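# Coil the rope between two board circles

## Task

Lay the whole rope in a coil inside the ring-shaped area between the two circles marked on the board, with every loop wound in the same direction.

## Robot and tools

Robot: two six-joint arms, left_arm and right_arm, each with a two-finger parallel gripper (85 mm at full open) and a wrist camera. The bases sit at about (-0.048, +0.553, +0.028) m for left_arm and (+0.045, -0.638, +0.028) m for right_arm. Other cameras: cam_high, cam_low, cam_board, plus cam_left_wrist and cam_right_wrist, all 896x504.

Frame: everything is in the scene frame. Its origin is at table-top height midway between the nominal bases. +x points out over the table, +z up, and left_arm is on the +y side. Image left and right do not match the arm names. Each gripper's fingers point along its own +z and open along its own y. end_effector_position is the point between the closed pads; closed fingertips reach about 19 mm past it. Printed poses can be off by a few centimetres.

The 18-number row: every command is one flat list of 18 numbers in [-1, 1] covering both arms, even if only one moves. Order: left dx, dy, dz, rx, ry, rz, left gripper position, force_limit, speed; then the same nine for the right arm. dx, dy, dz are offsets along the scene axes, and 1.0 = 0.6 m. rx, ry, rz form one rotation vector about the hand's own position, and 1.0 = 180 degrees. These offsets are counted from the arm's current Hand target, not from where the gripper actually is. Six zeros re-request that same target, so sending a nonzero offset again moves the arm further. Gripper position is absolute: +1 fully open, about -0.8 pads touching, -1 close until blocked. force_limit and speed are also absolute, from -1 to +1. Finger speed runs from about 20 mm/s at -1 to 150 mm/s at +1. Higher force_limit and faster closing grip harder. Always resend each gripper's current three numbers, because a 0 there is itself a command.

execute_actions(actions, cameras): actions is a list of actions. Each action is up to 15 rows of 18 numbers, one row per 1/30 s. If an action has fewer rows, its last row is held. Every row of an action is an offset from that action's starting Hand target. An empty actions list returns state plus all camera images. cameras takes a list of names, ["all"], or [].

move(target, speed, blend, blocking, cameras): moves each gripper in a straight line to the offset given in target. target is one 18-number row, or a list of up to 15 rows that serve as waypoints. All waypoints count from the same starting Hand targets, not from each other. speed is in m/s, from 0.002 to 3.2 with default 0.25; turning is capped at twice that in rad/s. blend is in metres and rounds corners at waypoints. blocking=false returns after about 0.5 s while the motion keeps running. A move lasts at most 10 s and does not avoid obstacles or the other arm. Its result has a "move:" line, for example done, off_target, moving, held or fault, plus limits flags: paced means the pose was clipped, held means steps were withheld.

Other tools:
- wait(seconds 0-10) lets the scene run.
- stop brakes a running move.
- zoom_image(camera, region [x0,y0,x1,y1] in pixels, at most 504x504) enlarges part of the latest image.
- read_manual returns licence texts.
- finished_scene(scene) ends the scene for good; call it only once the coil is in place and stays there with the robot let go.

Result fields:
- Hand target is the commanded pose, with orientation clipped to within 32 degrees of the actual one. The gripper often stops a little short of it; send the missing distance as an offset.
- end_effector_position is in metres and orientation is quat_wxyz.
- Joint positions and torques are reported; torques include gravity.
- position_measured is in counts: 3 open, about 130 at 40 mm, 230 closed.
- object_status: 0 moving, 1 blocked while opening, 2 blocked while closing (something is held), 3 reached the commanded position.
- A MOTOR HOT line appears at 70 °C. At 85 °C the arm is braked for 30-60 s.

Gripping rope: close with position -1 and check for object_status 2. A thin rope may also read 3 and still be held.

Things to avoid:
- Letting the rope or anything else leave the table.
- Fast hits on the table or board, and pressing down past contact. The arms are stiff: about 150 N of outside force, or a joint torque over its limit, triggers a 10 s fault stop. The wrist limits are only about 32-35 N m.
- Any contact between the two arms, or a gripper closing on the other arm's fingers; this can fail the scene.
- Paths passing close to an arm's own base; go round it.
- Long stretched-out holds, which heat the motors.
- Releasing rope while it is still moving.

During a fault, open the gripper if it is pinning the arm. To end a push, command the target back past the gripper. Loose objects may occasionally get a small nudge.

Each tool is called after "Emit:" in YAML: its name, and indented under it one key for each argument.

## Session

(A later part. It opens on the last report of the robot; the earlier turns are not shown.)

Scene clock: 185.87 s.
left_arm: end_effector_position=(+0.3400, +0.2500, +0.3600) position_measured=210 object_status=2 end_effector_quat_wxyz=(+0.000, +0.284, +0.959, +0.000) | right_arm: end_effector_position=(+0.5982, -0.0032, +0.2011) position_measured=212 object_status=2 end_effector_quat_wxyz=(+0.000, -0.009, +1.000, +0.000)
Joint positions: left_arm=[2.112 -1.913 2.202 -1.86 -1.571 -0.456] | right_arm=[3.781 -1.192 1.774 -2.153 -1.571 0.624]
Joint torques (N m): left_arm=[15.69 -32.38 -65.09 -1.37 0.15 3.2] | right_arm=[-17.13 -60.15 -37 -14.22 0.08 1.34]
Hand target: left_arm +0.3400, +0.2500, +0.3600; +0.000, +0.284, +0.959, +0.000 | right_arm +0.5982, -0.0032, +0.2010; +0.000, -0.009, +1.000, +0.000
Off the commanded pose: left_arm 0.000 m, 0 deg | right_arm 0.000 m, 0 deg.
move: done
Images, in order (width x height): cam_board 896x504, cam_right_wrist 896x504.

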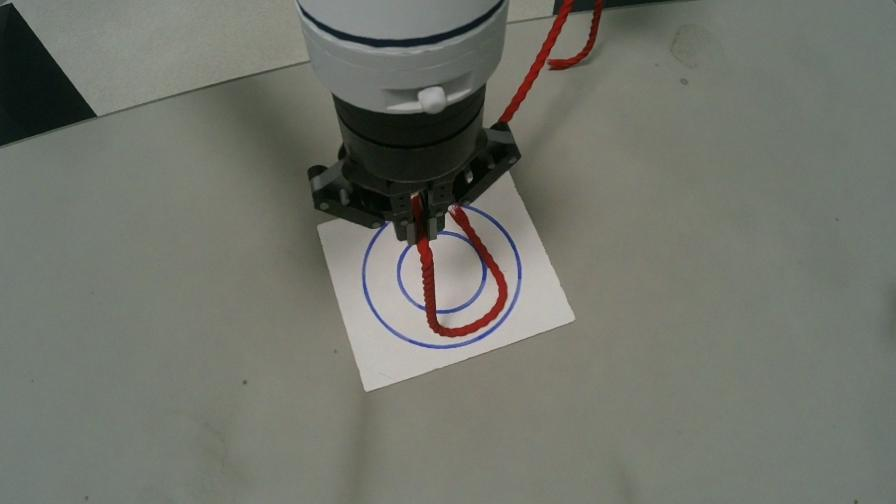

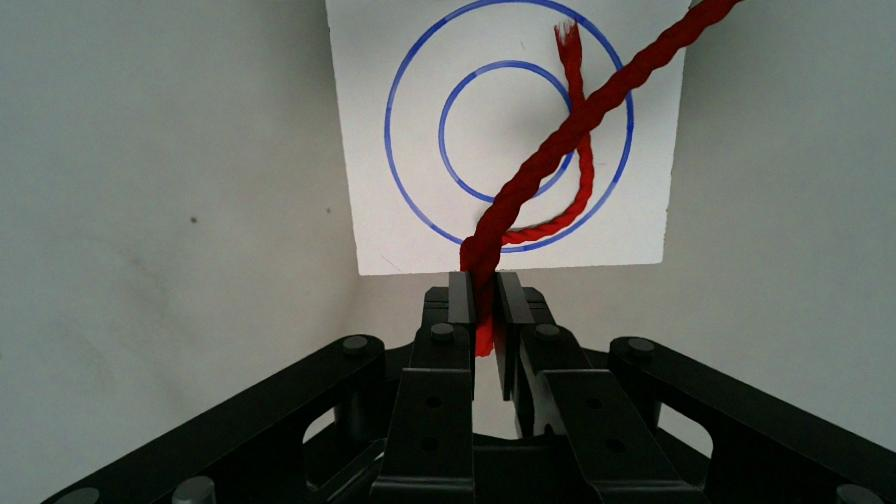

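Emit:
move:
  target:
    - [0,0,0,0,0,0,-1,-1,-1,-0.0368,-0.042,-0.0667,0,0,-0.0944,-1,-1,-1]
    - [0,0,0,0,0,0,-1,-1,-1,-0.0948,-0.0523,-0.1333,0,0,-0.1944,-1,-1,-1]
    - [0,0,0,0,0,0,-1,-1,-1,-0.1613,-0.02,-0.2083,0,0,-0.2944,-1,-1,-1]
  speed: 0.05
  blend: [0.008,0.008,0]
  cameras: ["cam_right_wrist", "cam_board"]

Emit:
zoom_image:
  camera: "cam_board"
  region: [290, 100, 600, 400]

Scene clock: 200.50 s.
left_arm: end_effector_position=(+0.3400, +0.2500, +0.3600) position_measured=210 object_status=2 end_effector_quat_wxyz=(+0.000, +0.284, +0.959, +0.000) | right_arm: end_effector_position=(+0.5014, -0.0152, +0.0761) position_measured=212 object_status=2 end_effector_quat_wxyz=(+0.000, +0.438, +0.899, +0.000)
Joint positions: left_arm=[2.112 -1.913 2.202 -1.86 -1.571 -0.456] | right_arm=[3.846 -1.144 1.99 -2.417 -1.571 1.614]
Joint torques (N m): left_arm=[19.2 -35.07 -63.99 -1.51 0.09 2.79] | right_arm=[31.34 -56.17 -28.57 -14.1 0.03 1.73]
Hand target: left_arm +0.3400, +0.2500, +0.3600; +0.000, +0.284, +0.959, +0.000 | right_arm +0.5014, -0.0152, +0.0761; +0.000, +0.438, +0.899, +0.000
Off the commanded pose: left_arm 0.000 m, 0 deg | right_arm 0.000 m, 0 deg.
move: done
Images, in order (width x height): cam_board 896x504, cam_right_wrist 896x504.

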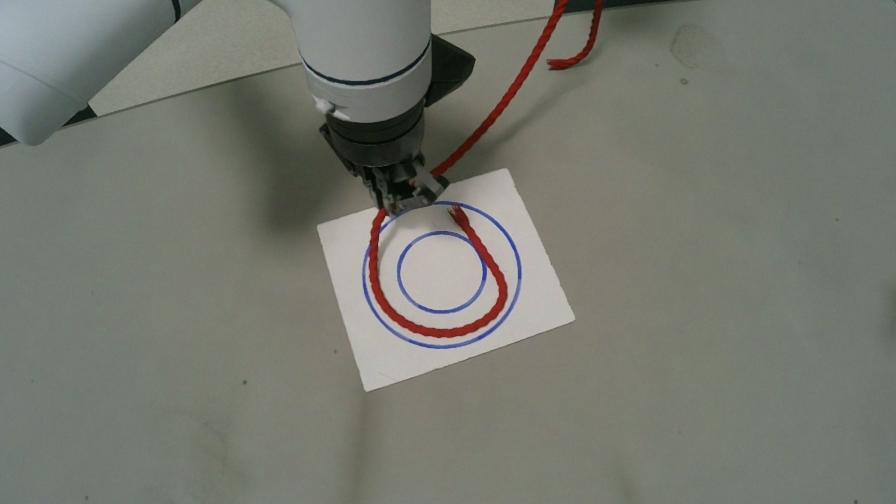

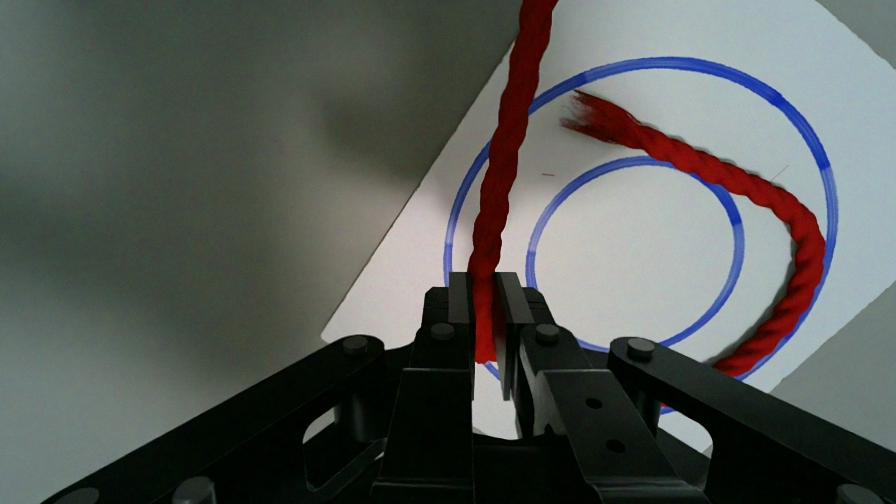

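Scaled by 1.626 from the camera's 896x504 image, which has a finer 1280x720 frame.

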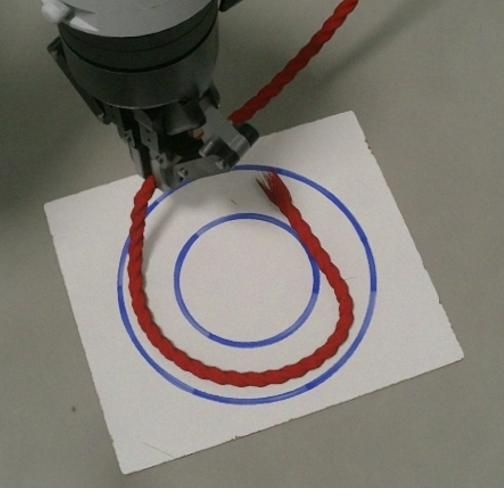

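Emit:
move:
  target:
    - [0,0,0,0,0,0,-1,-1,-1,-0.011,0.0237,-0.0435,0,0,-0.1,-1,-1,-1]
    - [0,0,0,0,0,0,-1,-1,-1,-0.0142,0.047,-0.0777,0,0,-0.1833,-1,-1,-1]
  speed: [0.05,0.03]
  blend: [0.006,0]
  cameras: ["cam_right_wrist", "cam_board"]

Emit:
zoom_image:
  camera: "cam_board"
  region: [290, 100, 600, 400]

Scene clock: 212.80 s.
left_arm: end_effector_position=(+0.3400, +0.2500, +0.3600) position_measured=210 object_status=2 end_effector_quat_wxyz=(+0.000, +0.284, +0.959, +0.000) | right_arm: end_effector_position=(+0.4929, +0.0130, +0.0295) position_measured=212 object_status=2 end_effector_quat_wxyz=(+0.000, +0.675, +0.737, +0.000)
Joint positions: left_arm=[2.112 -1.913 2.202 -1.86 -1.571 -0.456] | right_arm=[3.881 -1.06 1.969 -2.48 -1.571 2.225]
Joint torques (N m): left_arm=[16.34 -32.28 -64.42 -1.6 -0.07 3.32] | right_arm=[30.36 -60.72 -43.33 -14.09 1.67 1.52]
Hand target: left_arm +0.3400, +0.2500, +0.3600; +0.000, +0.284, +0.959, +0.000 | right_arm +0.4929, +0.0130, +0.0294; +0.000, +0.675, +0.737, +0.000
Off the commanded pose: left_arm 0.000 m, 0 deg | right_arm 0.000 m, 0 deg.
move: done
Images, in order (width x height): cam_board 896x504, cam_right_wrist 896x504.

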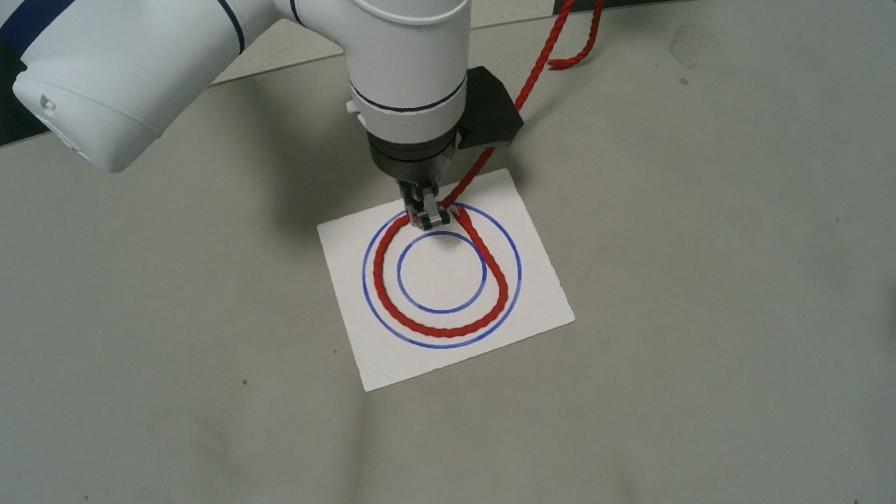

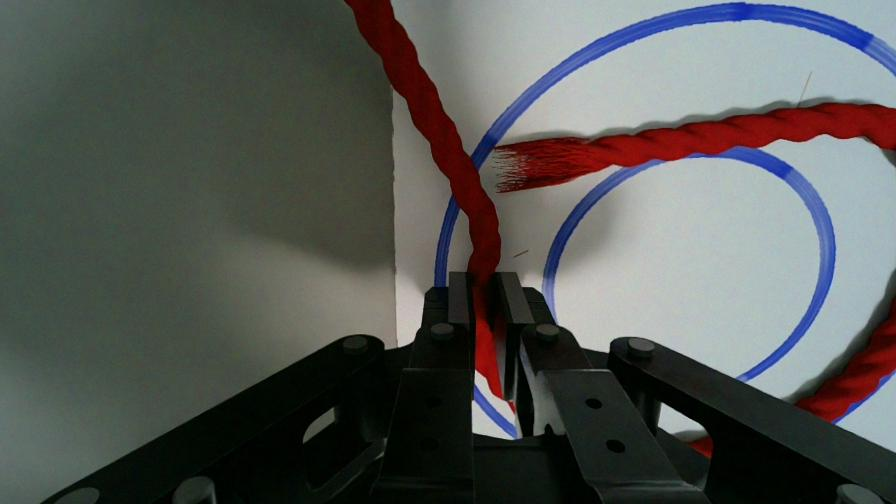

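Scaled by 1.626 from the camera's 896x504 image, which has a finer 1280x720 frame.

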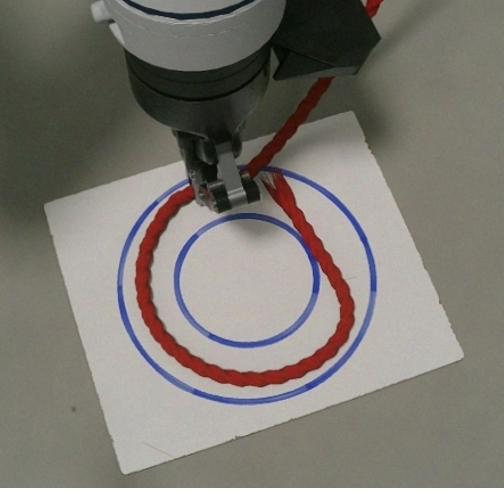

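Emit:
move:
  target: [0.0333,0.25,-0.55,0,0,0,-1,-1,-1,0,0,0,0,0,0,-1,-1,-1]
  speed: 0.1
  cameras: ["cam_left_wrist", "cam_board", "cam_high"]

Scene clock: 220.57 s.
left_arm: end_effector_position=(+0.3600, +0.4000, +0.0300) position_measured=210 object_status=2 end_effector_quat_wxyz=(+0.000, +0.284, +0.959, +0.000) | right_arm: end_effector_position=(+0.4929, +0.0130, +0.0294) position_measured=212 object_status=2 end_effector_quat_wxyz=(+0.000, +0.675, +0.737, +0.000)
Joint positions: left_arm=[2.365 -1.478 2.648 -2.742 -1.571 -0.202] | right_arm=[3.881 -1.06 1.969 -2.48 -1.571 2.225]
Joint torques (N m): left_arm=[17.17 -20.45 -12.37 -7.12 -0.61 3.19] | right_arm=[31.13 -60.28 -42.33 -14.25 0.15 1.57]
Hand target: left_arm +0.3600, +0.4000, +0.0300; +0.000, +0.284, +0.959, +0.000 | right_arm +0.4929, +0.0130, +0.0294; +0.000, +0.675, +0.737, +0.000
Off the commanded pose: left_arm 0.000 m, 0 deg | right_arm 0.000 m, 0 deg.
move: done
Images, in order (width x height): cam_high 896x504, cam_board 896x504, cam_left_wrist 896x504.

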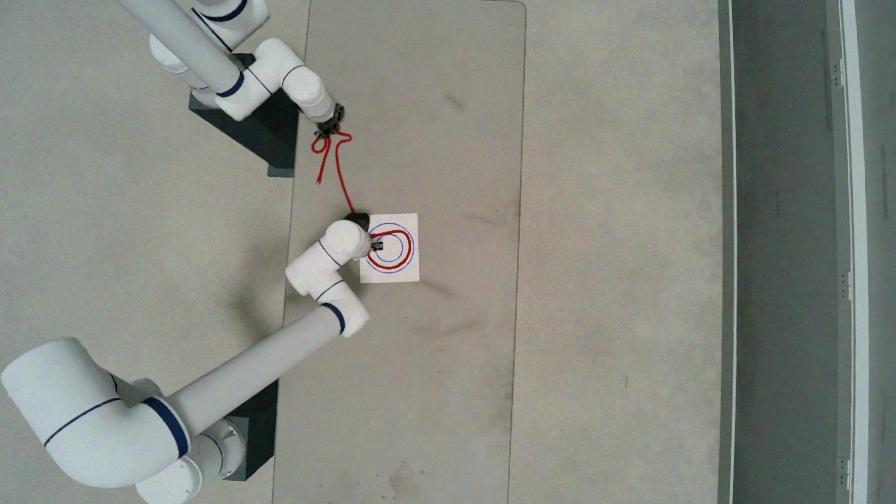

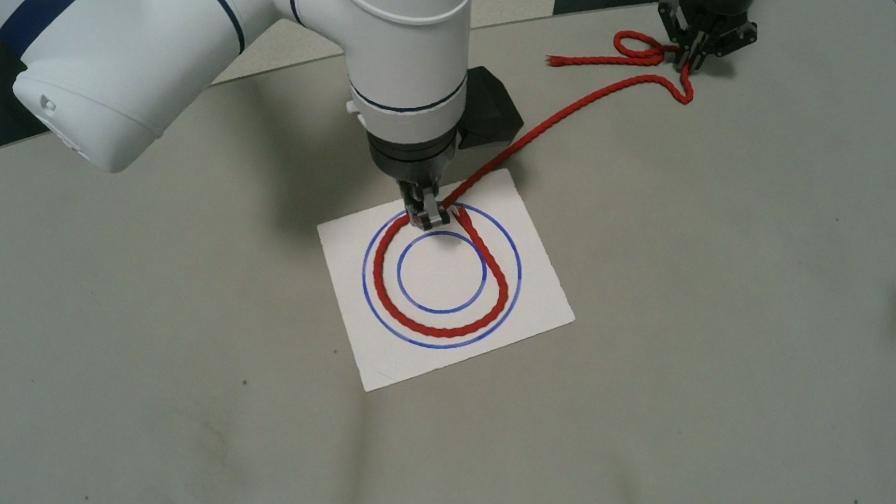

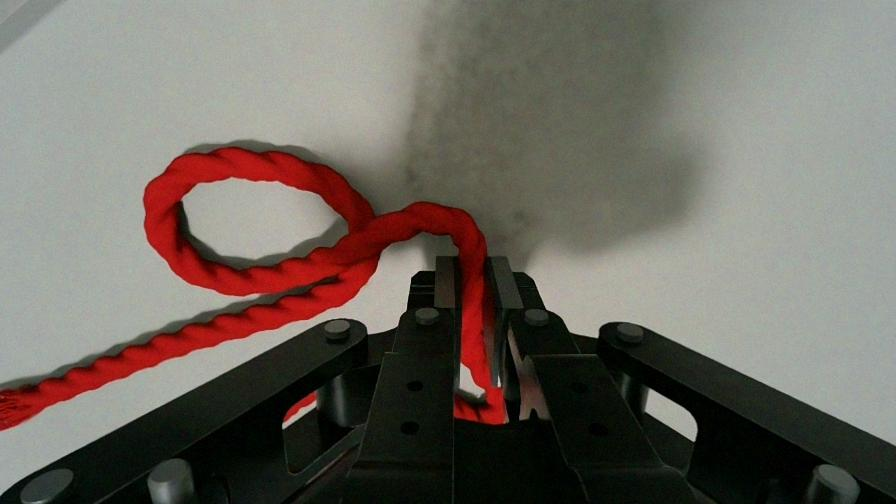

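Emit:
move:
  target:
    - [0,0,0,0,0,0,-0.3,-1,0,0,0,0,0,0,0,-0.45,-1,-1]
    - [0,0,0.283,0,0,0,-0.3,-1,0,0,0,0.1,0,0,0,-0.45,-1,-1]
    - [0.3167,0.3333,0.6167,0,0,0,-0.3,-1,0,0,0,0.3675,0,0,0,-0.45,-1,-1]
  speed: [0.05,0.12,0.2]
  cameras: ["cam_right_wrist", "cam_board"]

Emit:
zoom_image:
  camera: "cam_board"
  region: [290, 100, 600, 400]

Scene clock: 243.77 s.
left_arm: end_effector_position=(+0.5500, +0.5999, +0.4000) position_measured=167 object_status=3 end_effector_quat_wxyz=(+0.000, +0.284, +0.959, +0.000) | right_arm: end_effector_position=(+0.4929, +0.0130, +0.2499) position_measured=186 object_status=3 end_effector_quat_wxyz=(+0.000, +0.675, +0.737, +0.000)
Joint positions: left_arm=[2.922 -1.727 1.995 -1.839 -1.571 0.354] | right_arm=[3.881 -1.31 1.838 -2.099 -1.571 2.225]
Joint torques (N m): left_arm=[17.27 -28.03 -64.1 -1.31 -0.47 3.2] | right_arm=[22.75 -88.5 -54.41 -0.15 2.17 0.04]
Hand target: left_arm +0.5500, +0.6000, +0.4000; +0.000, +0.284, +0.959, +0.000 | right_arm +0.4929, +0.0130, +0.2499; +0.000, +0.675, +0.737, +0.000
Off the commanded pose: left_arm 0.000 m, 0 deg | right_arm 0.000 m, 0 deg.
move: done
Images, in order (width x height): cam_board 896x504, cam_right_wrist 896x504.

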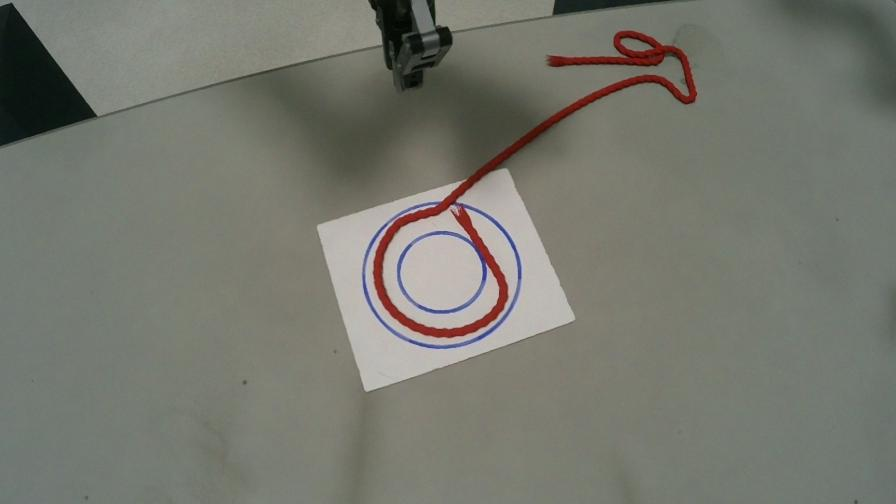

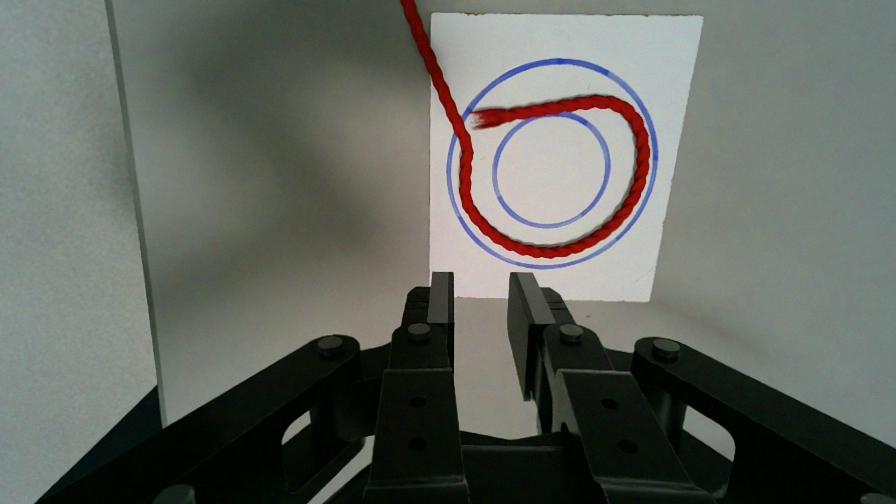

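Scaled by 1.626 from the camera's 896x504 image, which has a finer 1280x720 frame.

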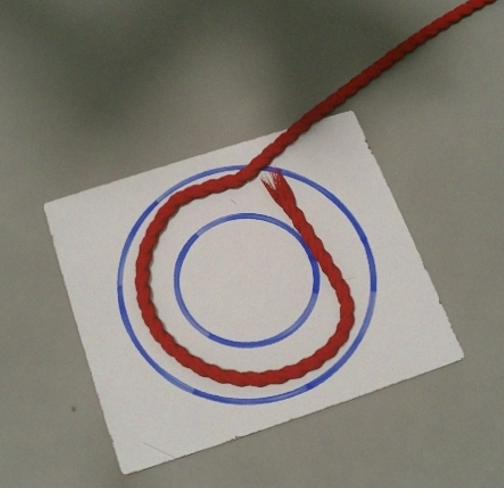

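Emit:
move:
  target: [0,0,0,0,0,0,-0.3,-1,0,0.1203,0.0928,-0.25,0,0,0.5372,-0.3,-1,0]
  speed: 0.3
  cameras: ["cam_right_wrist"]

Scene clock: 265.03 s.
left_arm: end_effector_position=(+0.5500, +0.6000, +0.4000) position_measured=167 object_status=3 end_effector_quat_wxyz=(+0.000, +0.284, +0.959, +0.000) | right_arm: end_effector_position=(+0.5650, +0.0686, +0.1000) position_measured=167 object_status=3 end_effector_quat_wxyz=(+0.000, -0.102, +0.995, +0.000)
Joint positions: left_arm=[2.922 -1.727 1.995 -1.839 -1.571 0.354] | right_arm=[3.872 -1.043 1.759 -2.287 -1.571 0.528]
Joint torques (N m): left_arm=[16.78 -30.96 -65.56 -1.32 -0.54 2.92] | right_arm=[-17.71 -69.79 -49.75 -13.93 2.46 -2.15]
Hand target: left_arm +0.5500, +0.6000, +0.4000; +0.000, +0.284, +0.959, +0.000 | right_arm +0.5651, +0.0686, +0.0999; +0.000, -0.102, +0.995, +0.000
Off the commanded pose: left_arm 0.000 m, 0 deg | right_arm 0.000 m, 0 deg.
move: done
Images, in order (width x height): cam_right_wrist 896x504.

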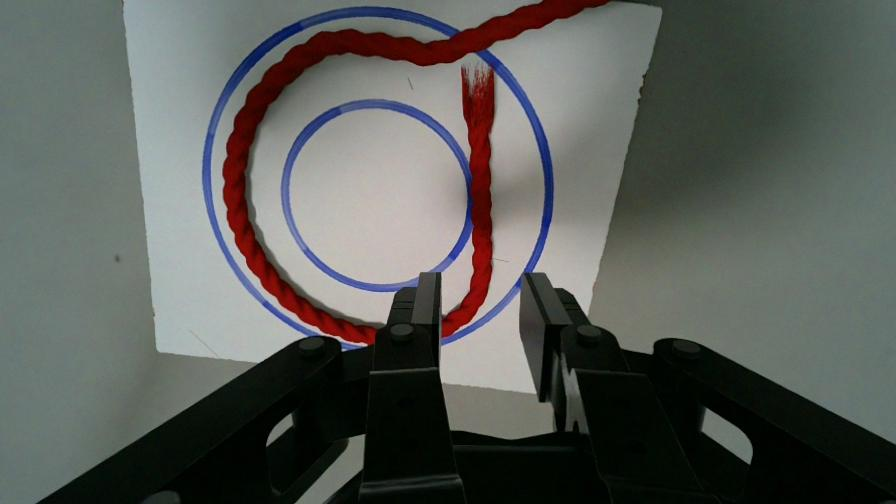

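Emit:
move:
  target:
    - [0,0,0,0,0,0,-0.3,-1,0,-0.0017,0.0072,-0.1208,0,0,0,-0.3,-1,0]
    - [0,0,0,0,0,0,-0.3,-1,0,-0.0017,0.0072,-0.1208,0,0,0,-1,-1,-1]
  speed: [0.08,0.03]
  cameras: ["cam_right_wrist"]

Scene clock: 272.87 s.
left_arm: end_effector_position=(+0.5500, +0.6000, +0.4000) position_measured=167 object_status=3 end_effector_quat_wxyz=(+0.000, +0.284, +0.959, +0.000) | right_arm: end_effector_position=(+0.5640, +0.0730, +0.0275) position_measured=210 object_status=0 end_effector_quat_wxyz=(+0.000, -0.102, +0.995, +0.000)
Joint positions: left_arm=[2.922 -1.727 1.995 -1.839 -1.571 0.354] | right_arm=[3.877 -0.955 1.777 -2.394 -1.571 0.533]
Joint torques (N m): left_arm=[18.23 -30.65 -65.94 -1.23 -0.25 3.14] | right_arm=[31.06 -73.44 -29.78 -13.52 2.11 0.66]
Hand target: left_arm +0.5500, +0.6000, +0.4000; +0.000, +0.284, +0.959, +0.000 | right_arm +0.5640, +0.0730, +0.0275; +0.000, -0.102, +0.995, +0.000
Off the commanded pose: left_arm 0.000 m, 0 deg | right_arm 0.000 m, 0 deg.
move: done
Images, in order (width x height): cam_right_wrist 896x504.

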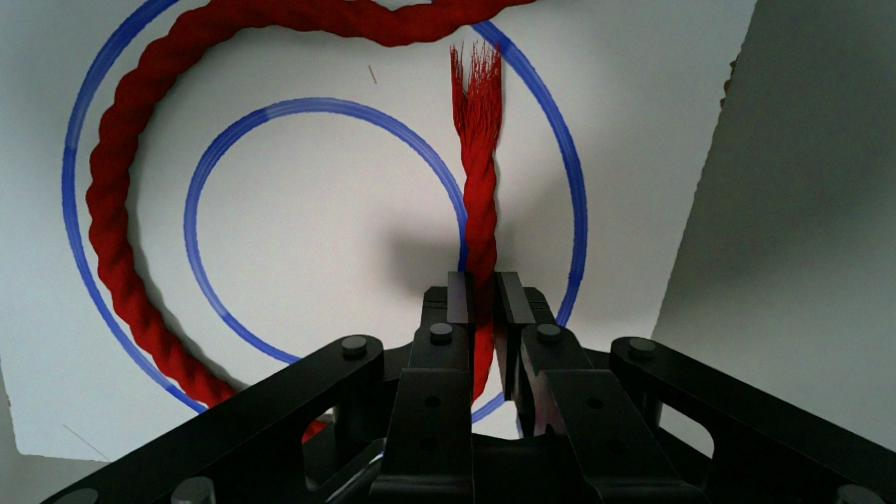

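Emit:
move:
  target:
    - [0,0,0,0,0,0,-0.3,-1,0,0,0,0.0108,0,0,0,-1,-1,-1]
    - [0,0,0,0,0,0,-0.3,-1,0,-0.0092,0.027,0.0108,0,0,0.1,-1,-1,-1]
    - [0,0,0,0,0,0,-0.3,-1,0,-0.0092,0.027,0.0022,0,0,0.1,-1,-1,-1]
  speed: [0.03,0.05,0.02]
  blend: [0.003,0.002,0]
  cameras: ["cam_right_wrist"]

Scene clock: 278.30 s.
left_arm: end_effector_position=(+0.5500, +0.6000, +0.4000) position_measured=167 object_status=3 end_effector_quat_wxyz=(+0.000, +0.284, +0.959, +0.000) | right_arm: end_effector_position=(+0.5585, +0.0892, +0.0289) position_measured=210 object_status=2 end_effector_quat_wxyz=(+0.000, -0.256, +0.967, +0.000)
Joint positions: left_arm=[2.922 -1.727 1.995 -1.839 -1.571 0.354] | right_arm=[3.895 -0.946 1.755 -2.381 -1.571 0.237]
Joint torques (N m): left_arm=[19.16 -30.55 -65.16 -1.81 -0.43 2.85] | right_arm=[30.64 -71.24 -29.98 -13.72 2.39 -2.02]
Hand target: left_arm +0.5500, +0.6000, +0.4000; +0.000, +0.284, +0.959, +0.000 | right_arm +0.5585, +0.0892, +0.0288; +0.000, -0.256, +0.967, +0.000
Off the commanded pose: left_arm 0.000 m, 0 deg | right_arm 0.000 m, 0 deg.
move: done
Images, in order (width x height): cam_right_wrist 896x504.

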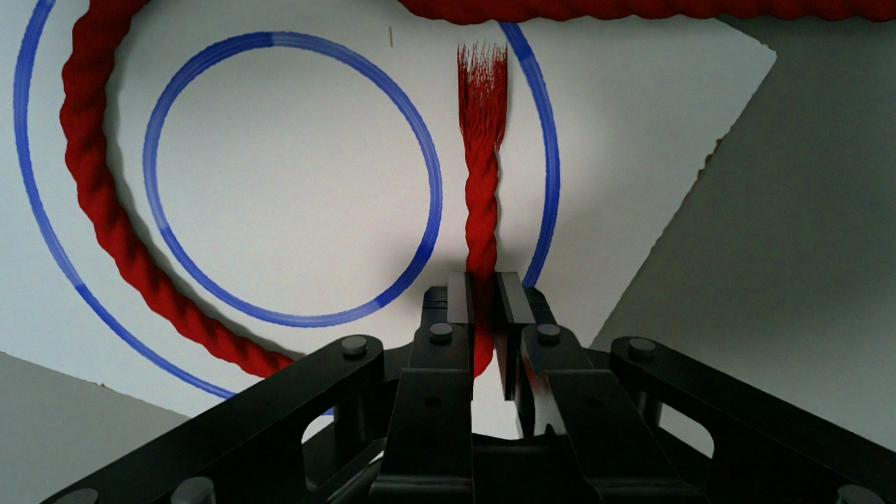

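Emit:
move:
  target:
    - [0,0,0,0,0,0,-0.3,-1,0,0,0,0,0,0,0,-0.45,-1,-1]
    - [0,0,0,0,0,0,-0.3,-1,0,0,0,0.12,0,0,0,-0.45,-1,-1]
  speed: [0.03,0.08]
  cameras: ["cam_right_wrist", "cam_board", "cam_high"]

Emit:
zoom_image:
  camera: "cam_high"
  region: [300, 130, 440, 290]

Scene clock: 281.40 s.
left_arm: end_effector_position=(+0.5500, +0.6000, +0.4000) position_measured=167 object_status=3 end_effector_quat_wxyz=(+0.000, +0.284, +0.959, +0.000) | right_arm: end_effector_position=(+0.5585, +0.0892, +0.1006) position_measured=186 object_status=3 end_effector_quat_wxyz=(+0.000, -0.256, +0.967, +0.000)
Joint positions: left_arm=[2.922 -1.727 1.995 -1.839 -1.571 0.354] | right_arm=[3.895 -1.027 1.73 -2.275 -1.571 0.237]
Joint torques (N m): left_arm=[15.45 -27.43 -65.27 -1.33 -0.55 2.74] | right_arm=[27.34 -106.57 -49.29 -0.14 2.41 -0.96]
Hand target: left_arm +0.5500, +0.6000, +0.4000; +0.000, +0.284, +0.959, +0.000 | right_arm +0.5585, +0.0892, +0.1008; +0.000, -0.256, +0.967, +0.000
Off the commanded pose: left_arm 0.000 m, 0 deg | right_arm 0.000 m, 0 deg.
move: done
Images, in order (width x height): cam_high 896x504, cam_board 896x504, cam_right_wrist 896x504.

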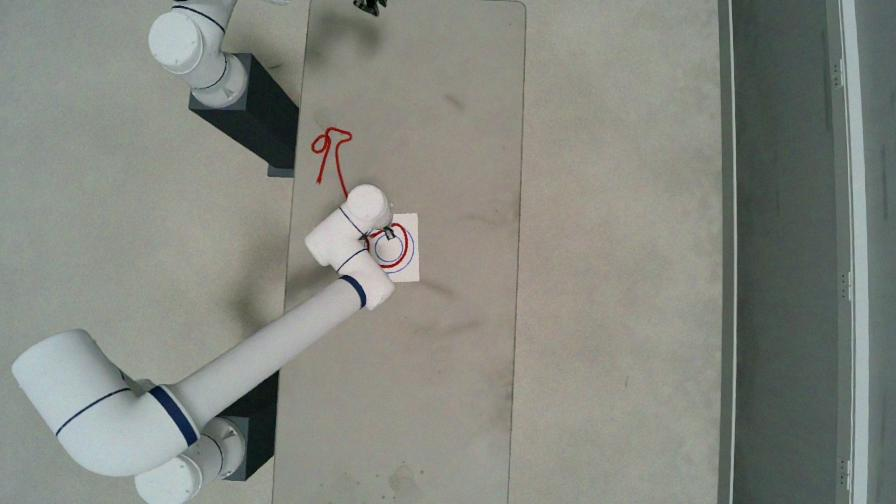

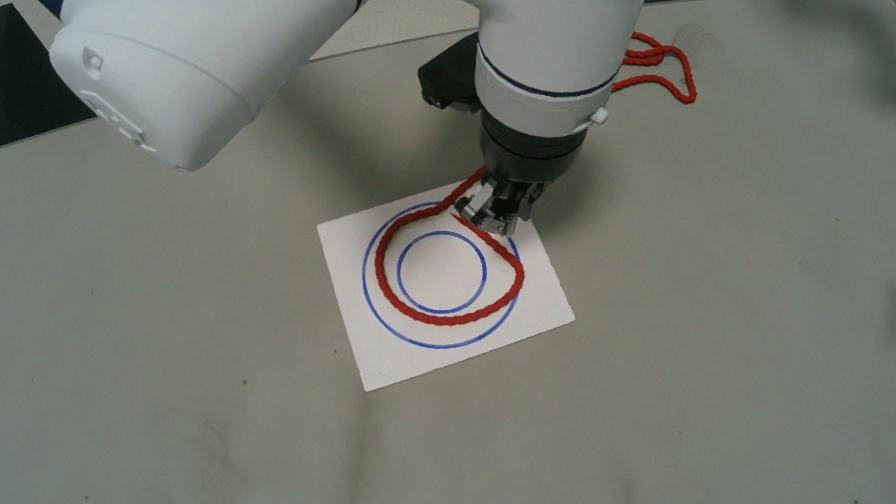

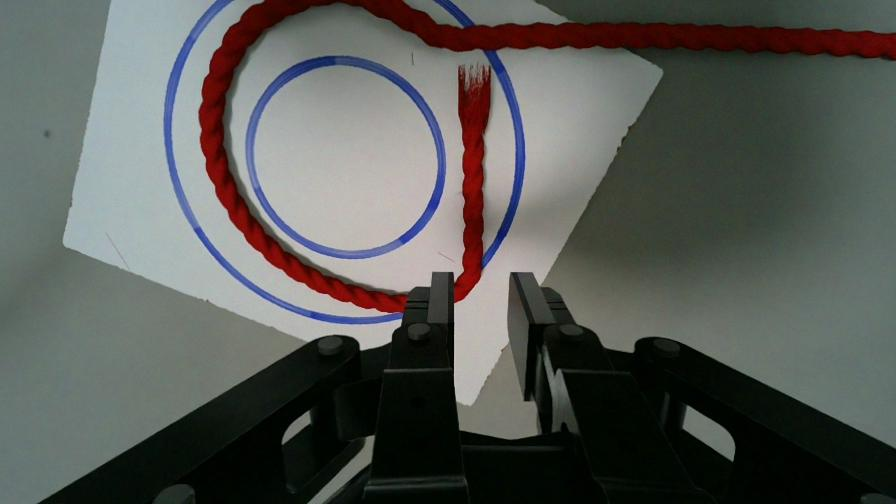

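Scaled by 3.150 from the camera's 896x504 image, which has a finer 1280x720 frame.

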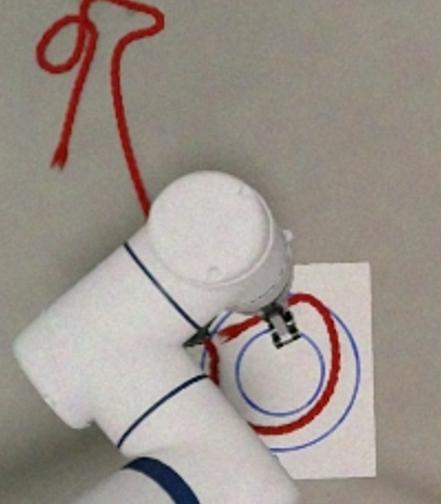

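Emit:
move:
  target:
    - [0,0,0,0,0,0,-0.3,-1,0,0.0058,-0.1087,0,0,0,0.2517,-1,-1,0]
    - [0,0,0,0,0,0,-0.3,-1,0,0.0058,-0.1087,-0.1197,0,0,0.2517,-1,-1,0]
    - [0,0,0,0,0,0,-0.3,-1,0,0.0918,-0.1317,-0.1197,0,0,0.2517,-1,-1,0]
  speed: [0.2,0.08,0.04]
  cameras: ["cam_right_wrist"]

Scene clock: 292.47 s.
left_arm: end_effector_position=(+0.5500, +0.6000, +0.4000) position_measured=167 object_status=3 end_effector_quat_wxyz=(+0.000, +0.284, +0.959, +0.000) | right_arm: end_effector_position=(+0.6134, +0.0102, +0.0290) position_measured=232 object_status=3 end_effector_quat_wxyz=(+0.000, -0.609, +0.793, +0.000)
Joint positions: left_arm=[2.922 -1.727 1.995 -1.839 -1.571 0.354] | right_arm=[3.783 -0.978 1.817 -2.41 -1.57 -0.666]
Joint torques (N m): left_arm=[16.6 -29.94 -64.82 -1.64 -0.37 2.67] | right_arm=[-16.82 -69.71 -45.34 -0.16 2.45 -2.3]
Hand target: left_arm +0.5500, +0.6000, +0.4000; +0.000, +0.284, +0.959, +0.000 | right_arm +0.6136, +0.0101, +0.0290; +0.000, -0.609, +0.793, +0.000
Off the commanded pose: left_arm 0.000 m, 0 deg | right_arm 0.000 m, 0 deg.
move: done
Images, in order (width x height): cam_right_wrist 896x504.

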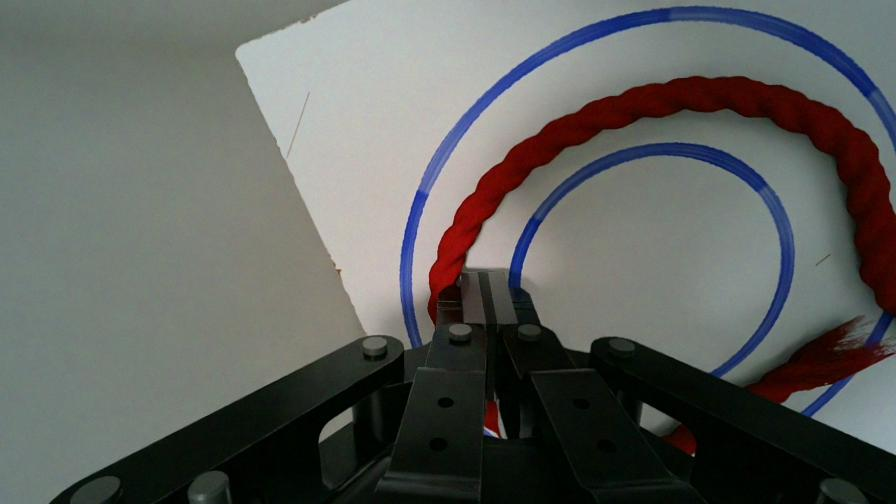

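Emit:
move:
  target:
    - [0,0,0,0,0,0,-0.3,-1,0,-0.0377,0.0102,0,0,0,0,-1,-1,0]
    - [0,0,0,0,0,0,-0.3,-1,0,-0.0463,-0.022,0,0,0,0,-1,-1,0]
    - [0,0,0,0,0,0,-0.3,-1,0,-0.0158,-0.0303,0,0,0,0,-1,-1,0]
    - [0,0,0,0,0,0,-0.3,-1,0,-0.0463,-0.022,0,0,0,0,-1,-1,0]
    - [0,0,0,0,0,0,-0.3,-1,0,-0.029,0.0423,0,0,0,0,-1,-1,0]
    - [0,0,0,0,0,0,-0.3,-1,0,0.0015,0.034,0,0,0,0,-1,-1,0]
    - [0,0,0,0,0,0,-0.3,-1,0,-0.029,0.0423,0,0,0,0,-1,-1,0]
    - [0,0,0,0,0,0,-0.3,-1,0,-0.0698,0.0187,0,0,0,0,-1,-1,0]
    - [0,0,0,0,0,0,-0.3,-1,0,-0.0765,0.0587,0.3683,0,0,0,-1,-1,0]
  speed: [0.06,0.06,0.04,0.06,0.08,0.04,0.06,0.06,0.2]
  blend: [0.003,0.003,0,0.003,0.003,0,0.003,0.005,0]
  cameras: ["cam_right_wrist", "cam_board"]

Emit:
zoom_image:
  camera: "cam_right_wrist"
  region: [280, 0, 680, 300]

Scene clock: 303.43 s.
left_arm: end_effector_position=(+0.5500, +0.6000, +0.4000) position_measured=167 object_status=3 end_effector_quat_wxyz=(+0.000, +0.284, +0.959, +0.000) | right_arm: end_effector_position=(+0.5677, +0.0454, +0.2498) position_measured=232 object_status=3 end_effector_quat_wxyz=(+0.000, -0.609, +0.793, +0.000)
Joint positions: left_arm=[2.922 -1.727 1.995 -1.839 -1.571 0.354] | right_arm=[3.849 -1.206 1.695 -2.06 -1.57 -0.6]
Joint torques (N m): left_arm=[14.01 -29.15 -65.15 -1.92 0.08 2.85] | right_arm=[30.06 -97.28 -54.95 -0.63 0.19 1.54]
Hand target: left_arm +0.5500, +0.6000, +0.4000; +0.000, +0.284, +0.959, +0.000 | right_arm +0.5677, +0.0454, +0.2499; +0.000, -0.609, +0.793, +0.000
Off the commanded pose: left_arm 0.000 m, 0 deg | right_arm 0.000 m, 0 deg.
move: done
Images, in order (width x height): cam_board 896x504, cam_right_wrist 896x504.

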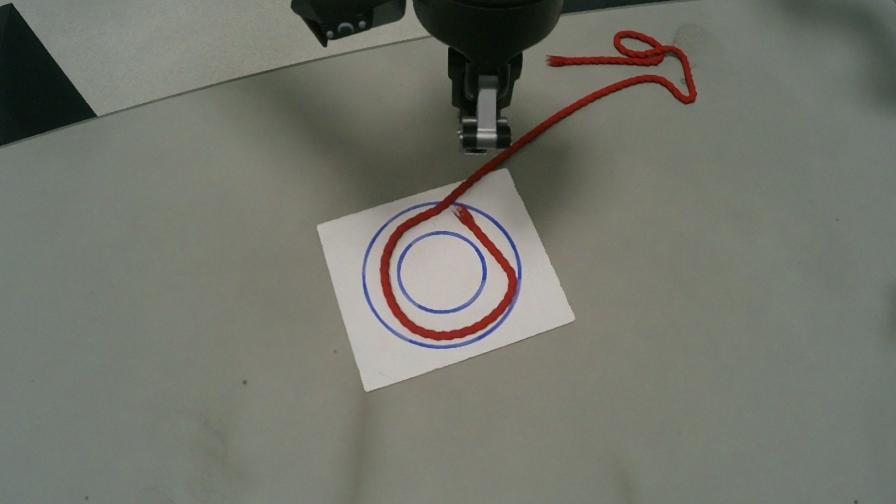

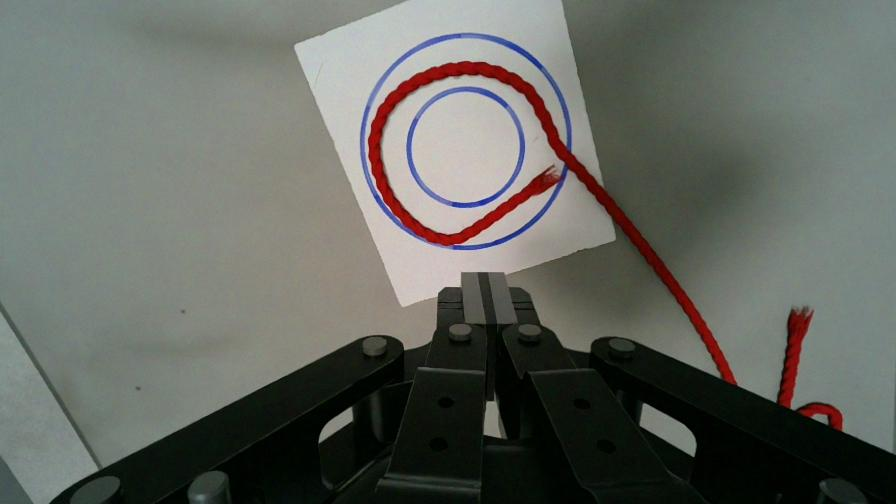

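Scaled by 1.260 from the camera's 896x504 image, which has a finer 1280x720 frame.

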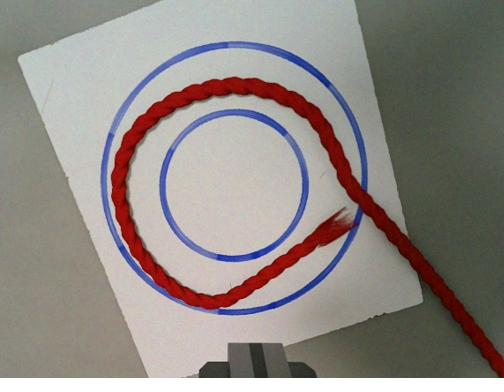

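Emit:
move:
  target: [0,0,0,0,0,0,-0.3,-1,0,-0.0275,0.0627,-0.25,0,0,-0.3239,-0.3,-1,0]
  speed: 0.25
  cameras: ["cam_right_wrist"]

Scene clock: 317.23 s.
left_arm: end_effector_position=(+0.5500, +0.6000, +0.4000) position_measured=167 object_status=3 end_effector_quat_wxyz=(+0.000, +0.284, +0.959, +0.000) | right_arm: end_effector_position=(+0.5512, +0.0830, +0.1000) position_measured=167 object_status=3 end_effector_quat_wxyz=(+0.000, -0.146, +0.989, +0.000)
Joint positions: left_arm=[2.922 -1.727 1.995 -1.839 -1.571 0.354] | right_arm=[3.895 -1.038 1.751 -2.284 -1.571 0.464]
Joint torques (N m): left_arm=[17.48 -30.19 -65.48 -1.93 -0.13 2.62] | right_arm=[31.52 -68.83 -33.45 -13.91 -0.05 1.61]
Hand target: left_arm +0.5500, +0.6000, +0.4000; +0.000, +0.284, +0.959, +0.000 | right_arm +0.5512, +0.0830, +0.0999; +0.000, -0.145, +0.989, +0.000
Off the commanded pose: left_arm 0.000 m, 0 deg | right_arm 0.000 m, 0 deg.
move: done
Images, in order (width x height): cam_right_wrist 896x504.

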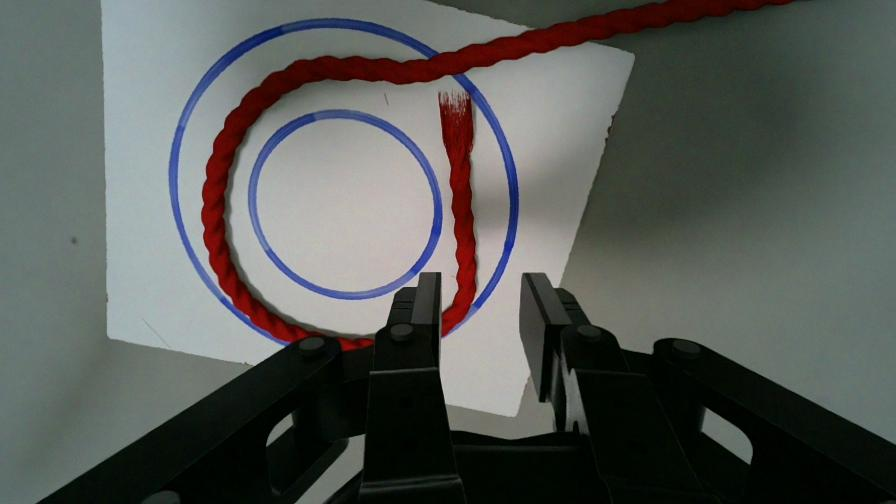

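Emit:
move:
  target:
    - [0,0,0,0,0,0,-0.3,-1,0,0.0018,-0.006,-0.1208,0,0,0,-0.3,-1,0]
    - [0,0,0,0,0,0,-0.3,-1,0,0.0018,-0.006,-0.1208,0,0,0,-1,-1,-1]
    - [0,0,0,0,0,0,-0.3,-1,0,0.0018,-0.006,-0.1115,0,0,0,-1,-1,-1]
  speed: [0.08,0.03,0.02]

Emit:
move:
  target:
    - [0,0,0,0,0,0,-0.3,-1,0,-0.0038,0.0128,0,0,0,0.0778,-1,-1,-1]
    - [0,0,0,0,0,0,-0.3,-1,0,-0.0038,0.0128,-0.0075,0,0,0.0778,-1,-1,-1]
    - [0,0,0,0,0,0,-0.3,-1,0,-0.0038,0.0128,-0.0073,0,0,0.0778,-0.45,-1,-1]
    - [0,0,0,0,0,0,-0.3,-1,0,-0.0038,0.0128,0.1115,0,0,0.0778,-0.45,-1,-1]
  speed: [0.05,0.02,0.02,0.08]
  cameras: ["cam_right_wrist"]

Scene clock: 323.57 s.
left_arm: end_effector_position=(+0.5500, +0.6000, +0.4000) position_measured=167 object_status=3 end_effector_quat_wxyz=(+0.000, +0.284, +0.959, +0.000) | right_arm: end_effector_position=(+0.5523, +0.0794, +0.0329) position_measured=210 object_status=2 end_effector_quat_wxyz=(+0.000, -0.145, +0.989, +0.000)
Joint positions: left_arm=[2.922 -1.727 1.995 -1.839 -1.571 0.354] | right_arm=[3.891 -0.964 1.78 -2.387 -1.571 0.46]
Joint torques (N m): left_arm=[11.88 -26.61 -65.73 -1.95 -0.07 2.88] | right_arm=[-17.05 -109.43 -46.28 0.05 2.19 -0.99]
Hand target: left_arm +0.5500, +0.6000, +0.4000; +0.000, +0.284, +0.959, +0.000 | right_arm +0.5523, +0.0794, +0.0330; +0.000, -0.145, +0.989, +0.000
Off the commanded pose: left_arm 0.000 m, 0 deg | right_arm 0.000 m, 0 deg.
move: done

Scene clock: 328.80 s.
left_arm: end_effector_position=(+0.5500, +0.6000, +0.4000) position_measured=167 object_status=3 end_effector_quat_wxyz=(+0.000, +0.284, +0.959, +0.000) | right_arm: end_effector_position=(+0.5500, +0.0871, +0.0998) position_measured=186 object_status=3 end_effector_quat_wxyz=(+0.000, -0.265, +0.964, +0.000)
Joint positions: left_arm=[2.922 -1.727 1.995 -1.839 -1.571 0.354] | right_arm=[3.9 -1.034 1.745 -2.282 -1.571 0.224]
Joint torques (N m): left_arm=[16.1 -30.61 -65.4 -1.78 0.04 2.34] | right_arm=[27.68 -106.97 -49.37 -0.22 2.54 -0.89]
Hand target: left_arm +0.5500, +0.6000, +0.4000; +0.000, +0.284, +0.959, +0.000 | right_arm +0.5500, +0.0871, +0.0999; +0.000, -0.265, +0.964, +0.000
Off the commanded pose: left_arm 0.000 m, 0 deg | right_arm 0.000 m, 0 deg.
move: done
Images, in order (width x height): cam_right_wrist 896x504.

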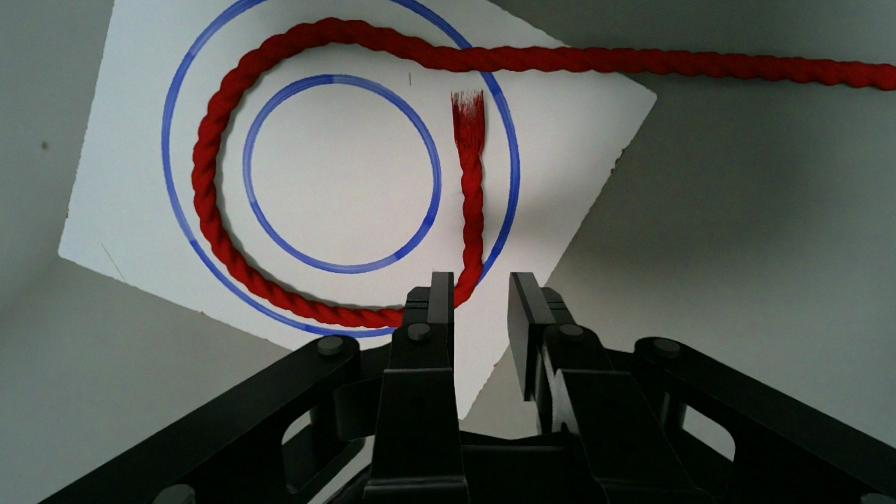

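Emit:
move:
  target:
    - [0,0,0,0,0,0,-0.3,-1,0,0.0628,0.0817,0,0,0,0.2628,-1,-1,0]
    - [0,0,0,0,0,0,-0.3,-1,0,0.0628,0.0817,-0.1182,0,0,0.2628,-1,-1,0]
    - [0,0,0,0,0,0,-0.3,-1,0,0.0517,0.0337,-0.1182,0,0,0.2628,-1,-1,0]
    - [0,0,0,0,0,0,-0.3,-1,0,0.0542,0.044,-0.1182,0,0,0.2628,-1,-1,0]
    - [0,0,0,0,0,0,-0.3,-1,0,0.0542,0.044,0,0,0,0.2628,-1,-1,0]
  speed: [0.2,0.08,0.04,0.04,0.08]
  cameras: ["cam_right_wrist"]

Scene clock: 339.07 s.
left_arm: end_effector_position=(+0.5500, +0.6000, +0.4000) position_measured=167 object_status=3 end_effector_quat_wxyz=(+0.000, +0.284, +0.959, +0.000) | right_arm: end_effector_position=(+0.5825, +0.1135, +0.0998) position_measured=232 object_status=3 end_effector_quat_wxyz=(+0.000, -0.630, +0.777, +0.000)
Joint positions: left_arm=[2.922 -1.727 1.995 -1.839 -1.571 0.354] | right_arm=[3.896 -0.982 1.654 -2.243 -1.57 -0.605]
Joint torques (N m): left_arm=[15.65 -30.32 -65.51 -1.99 0.49 2.06] | right_arm=[28.18 -114.04 -50.44 0.05 2.38 0.4]
Hand target: left_arm +0.5500, +0.6000, +0.4000; +0.000, +0.284, +0.959, +0.000 | right_arm +0.5825, +0.1135, +0.0999; +0.000, -0.630, +0.777, +0.000
Off the commanded pose: left_arm 0.000 m, 0 deg | right_arm 0.000 m, 0 deg.
move: done
Images, in order (width x height): cam_right_wrist 896x504.

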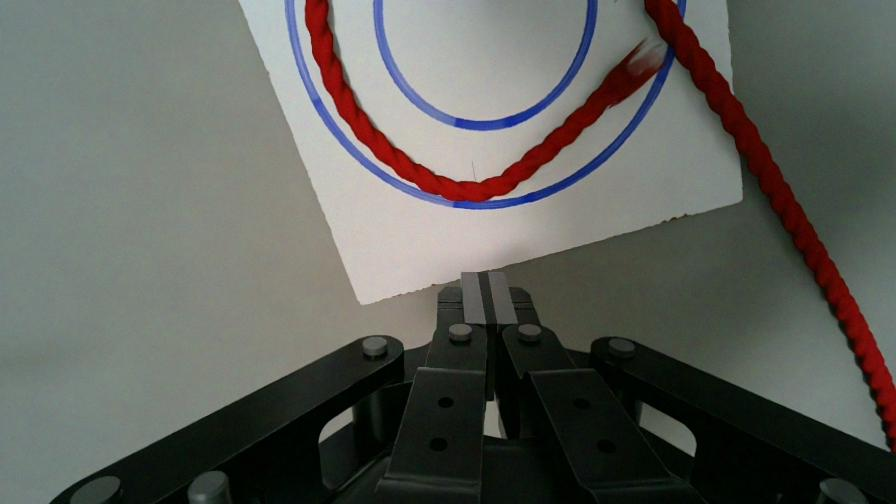

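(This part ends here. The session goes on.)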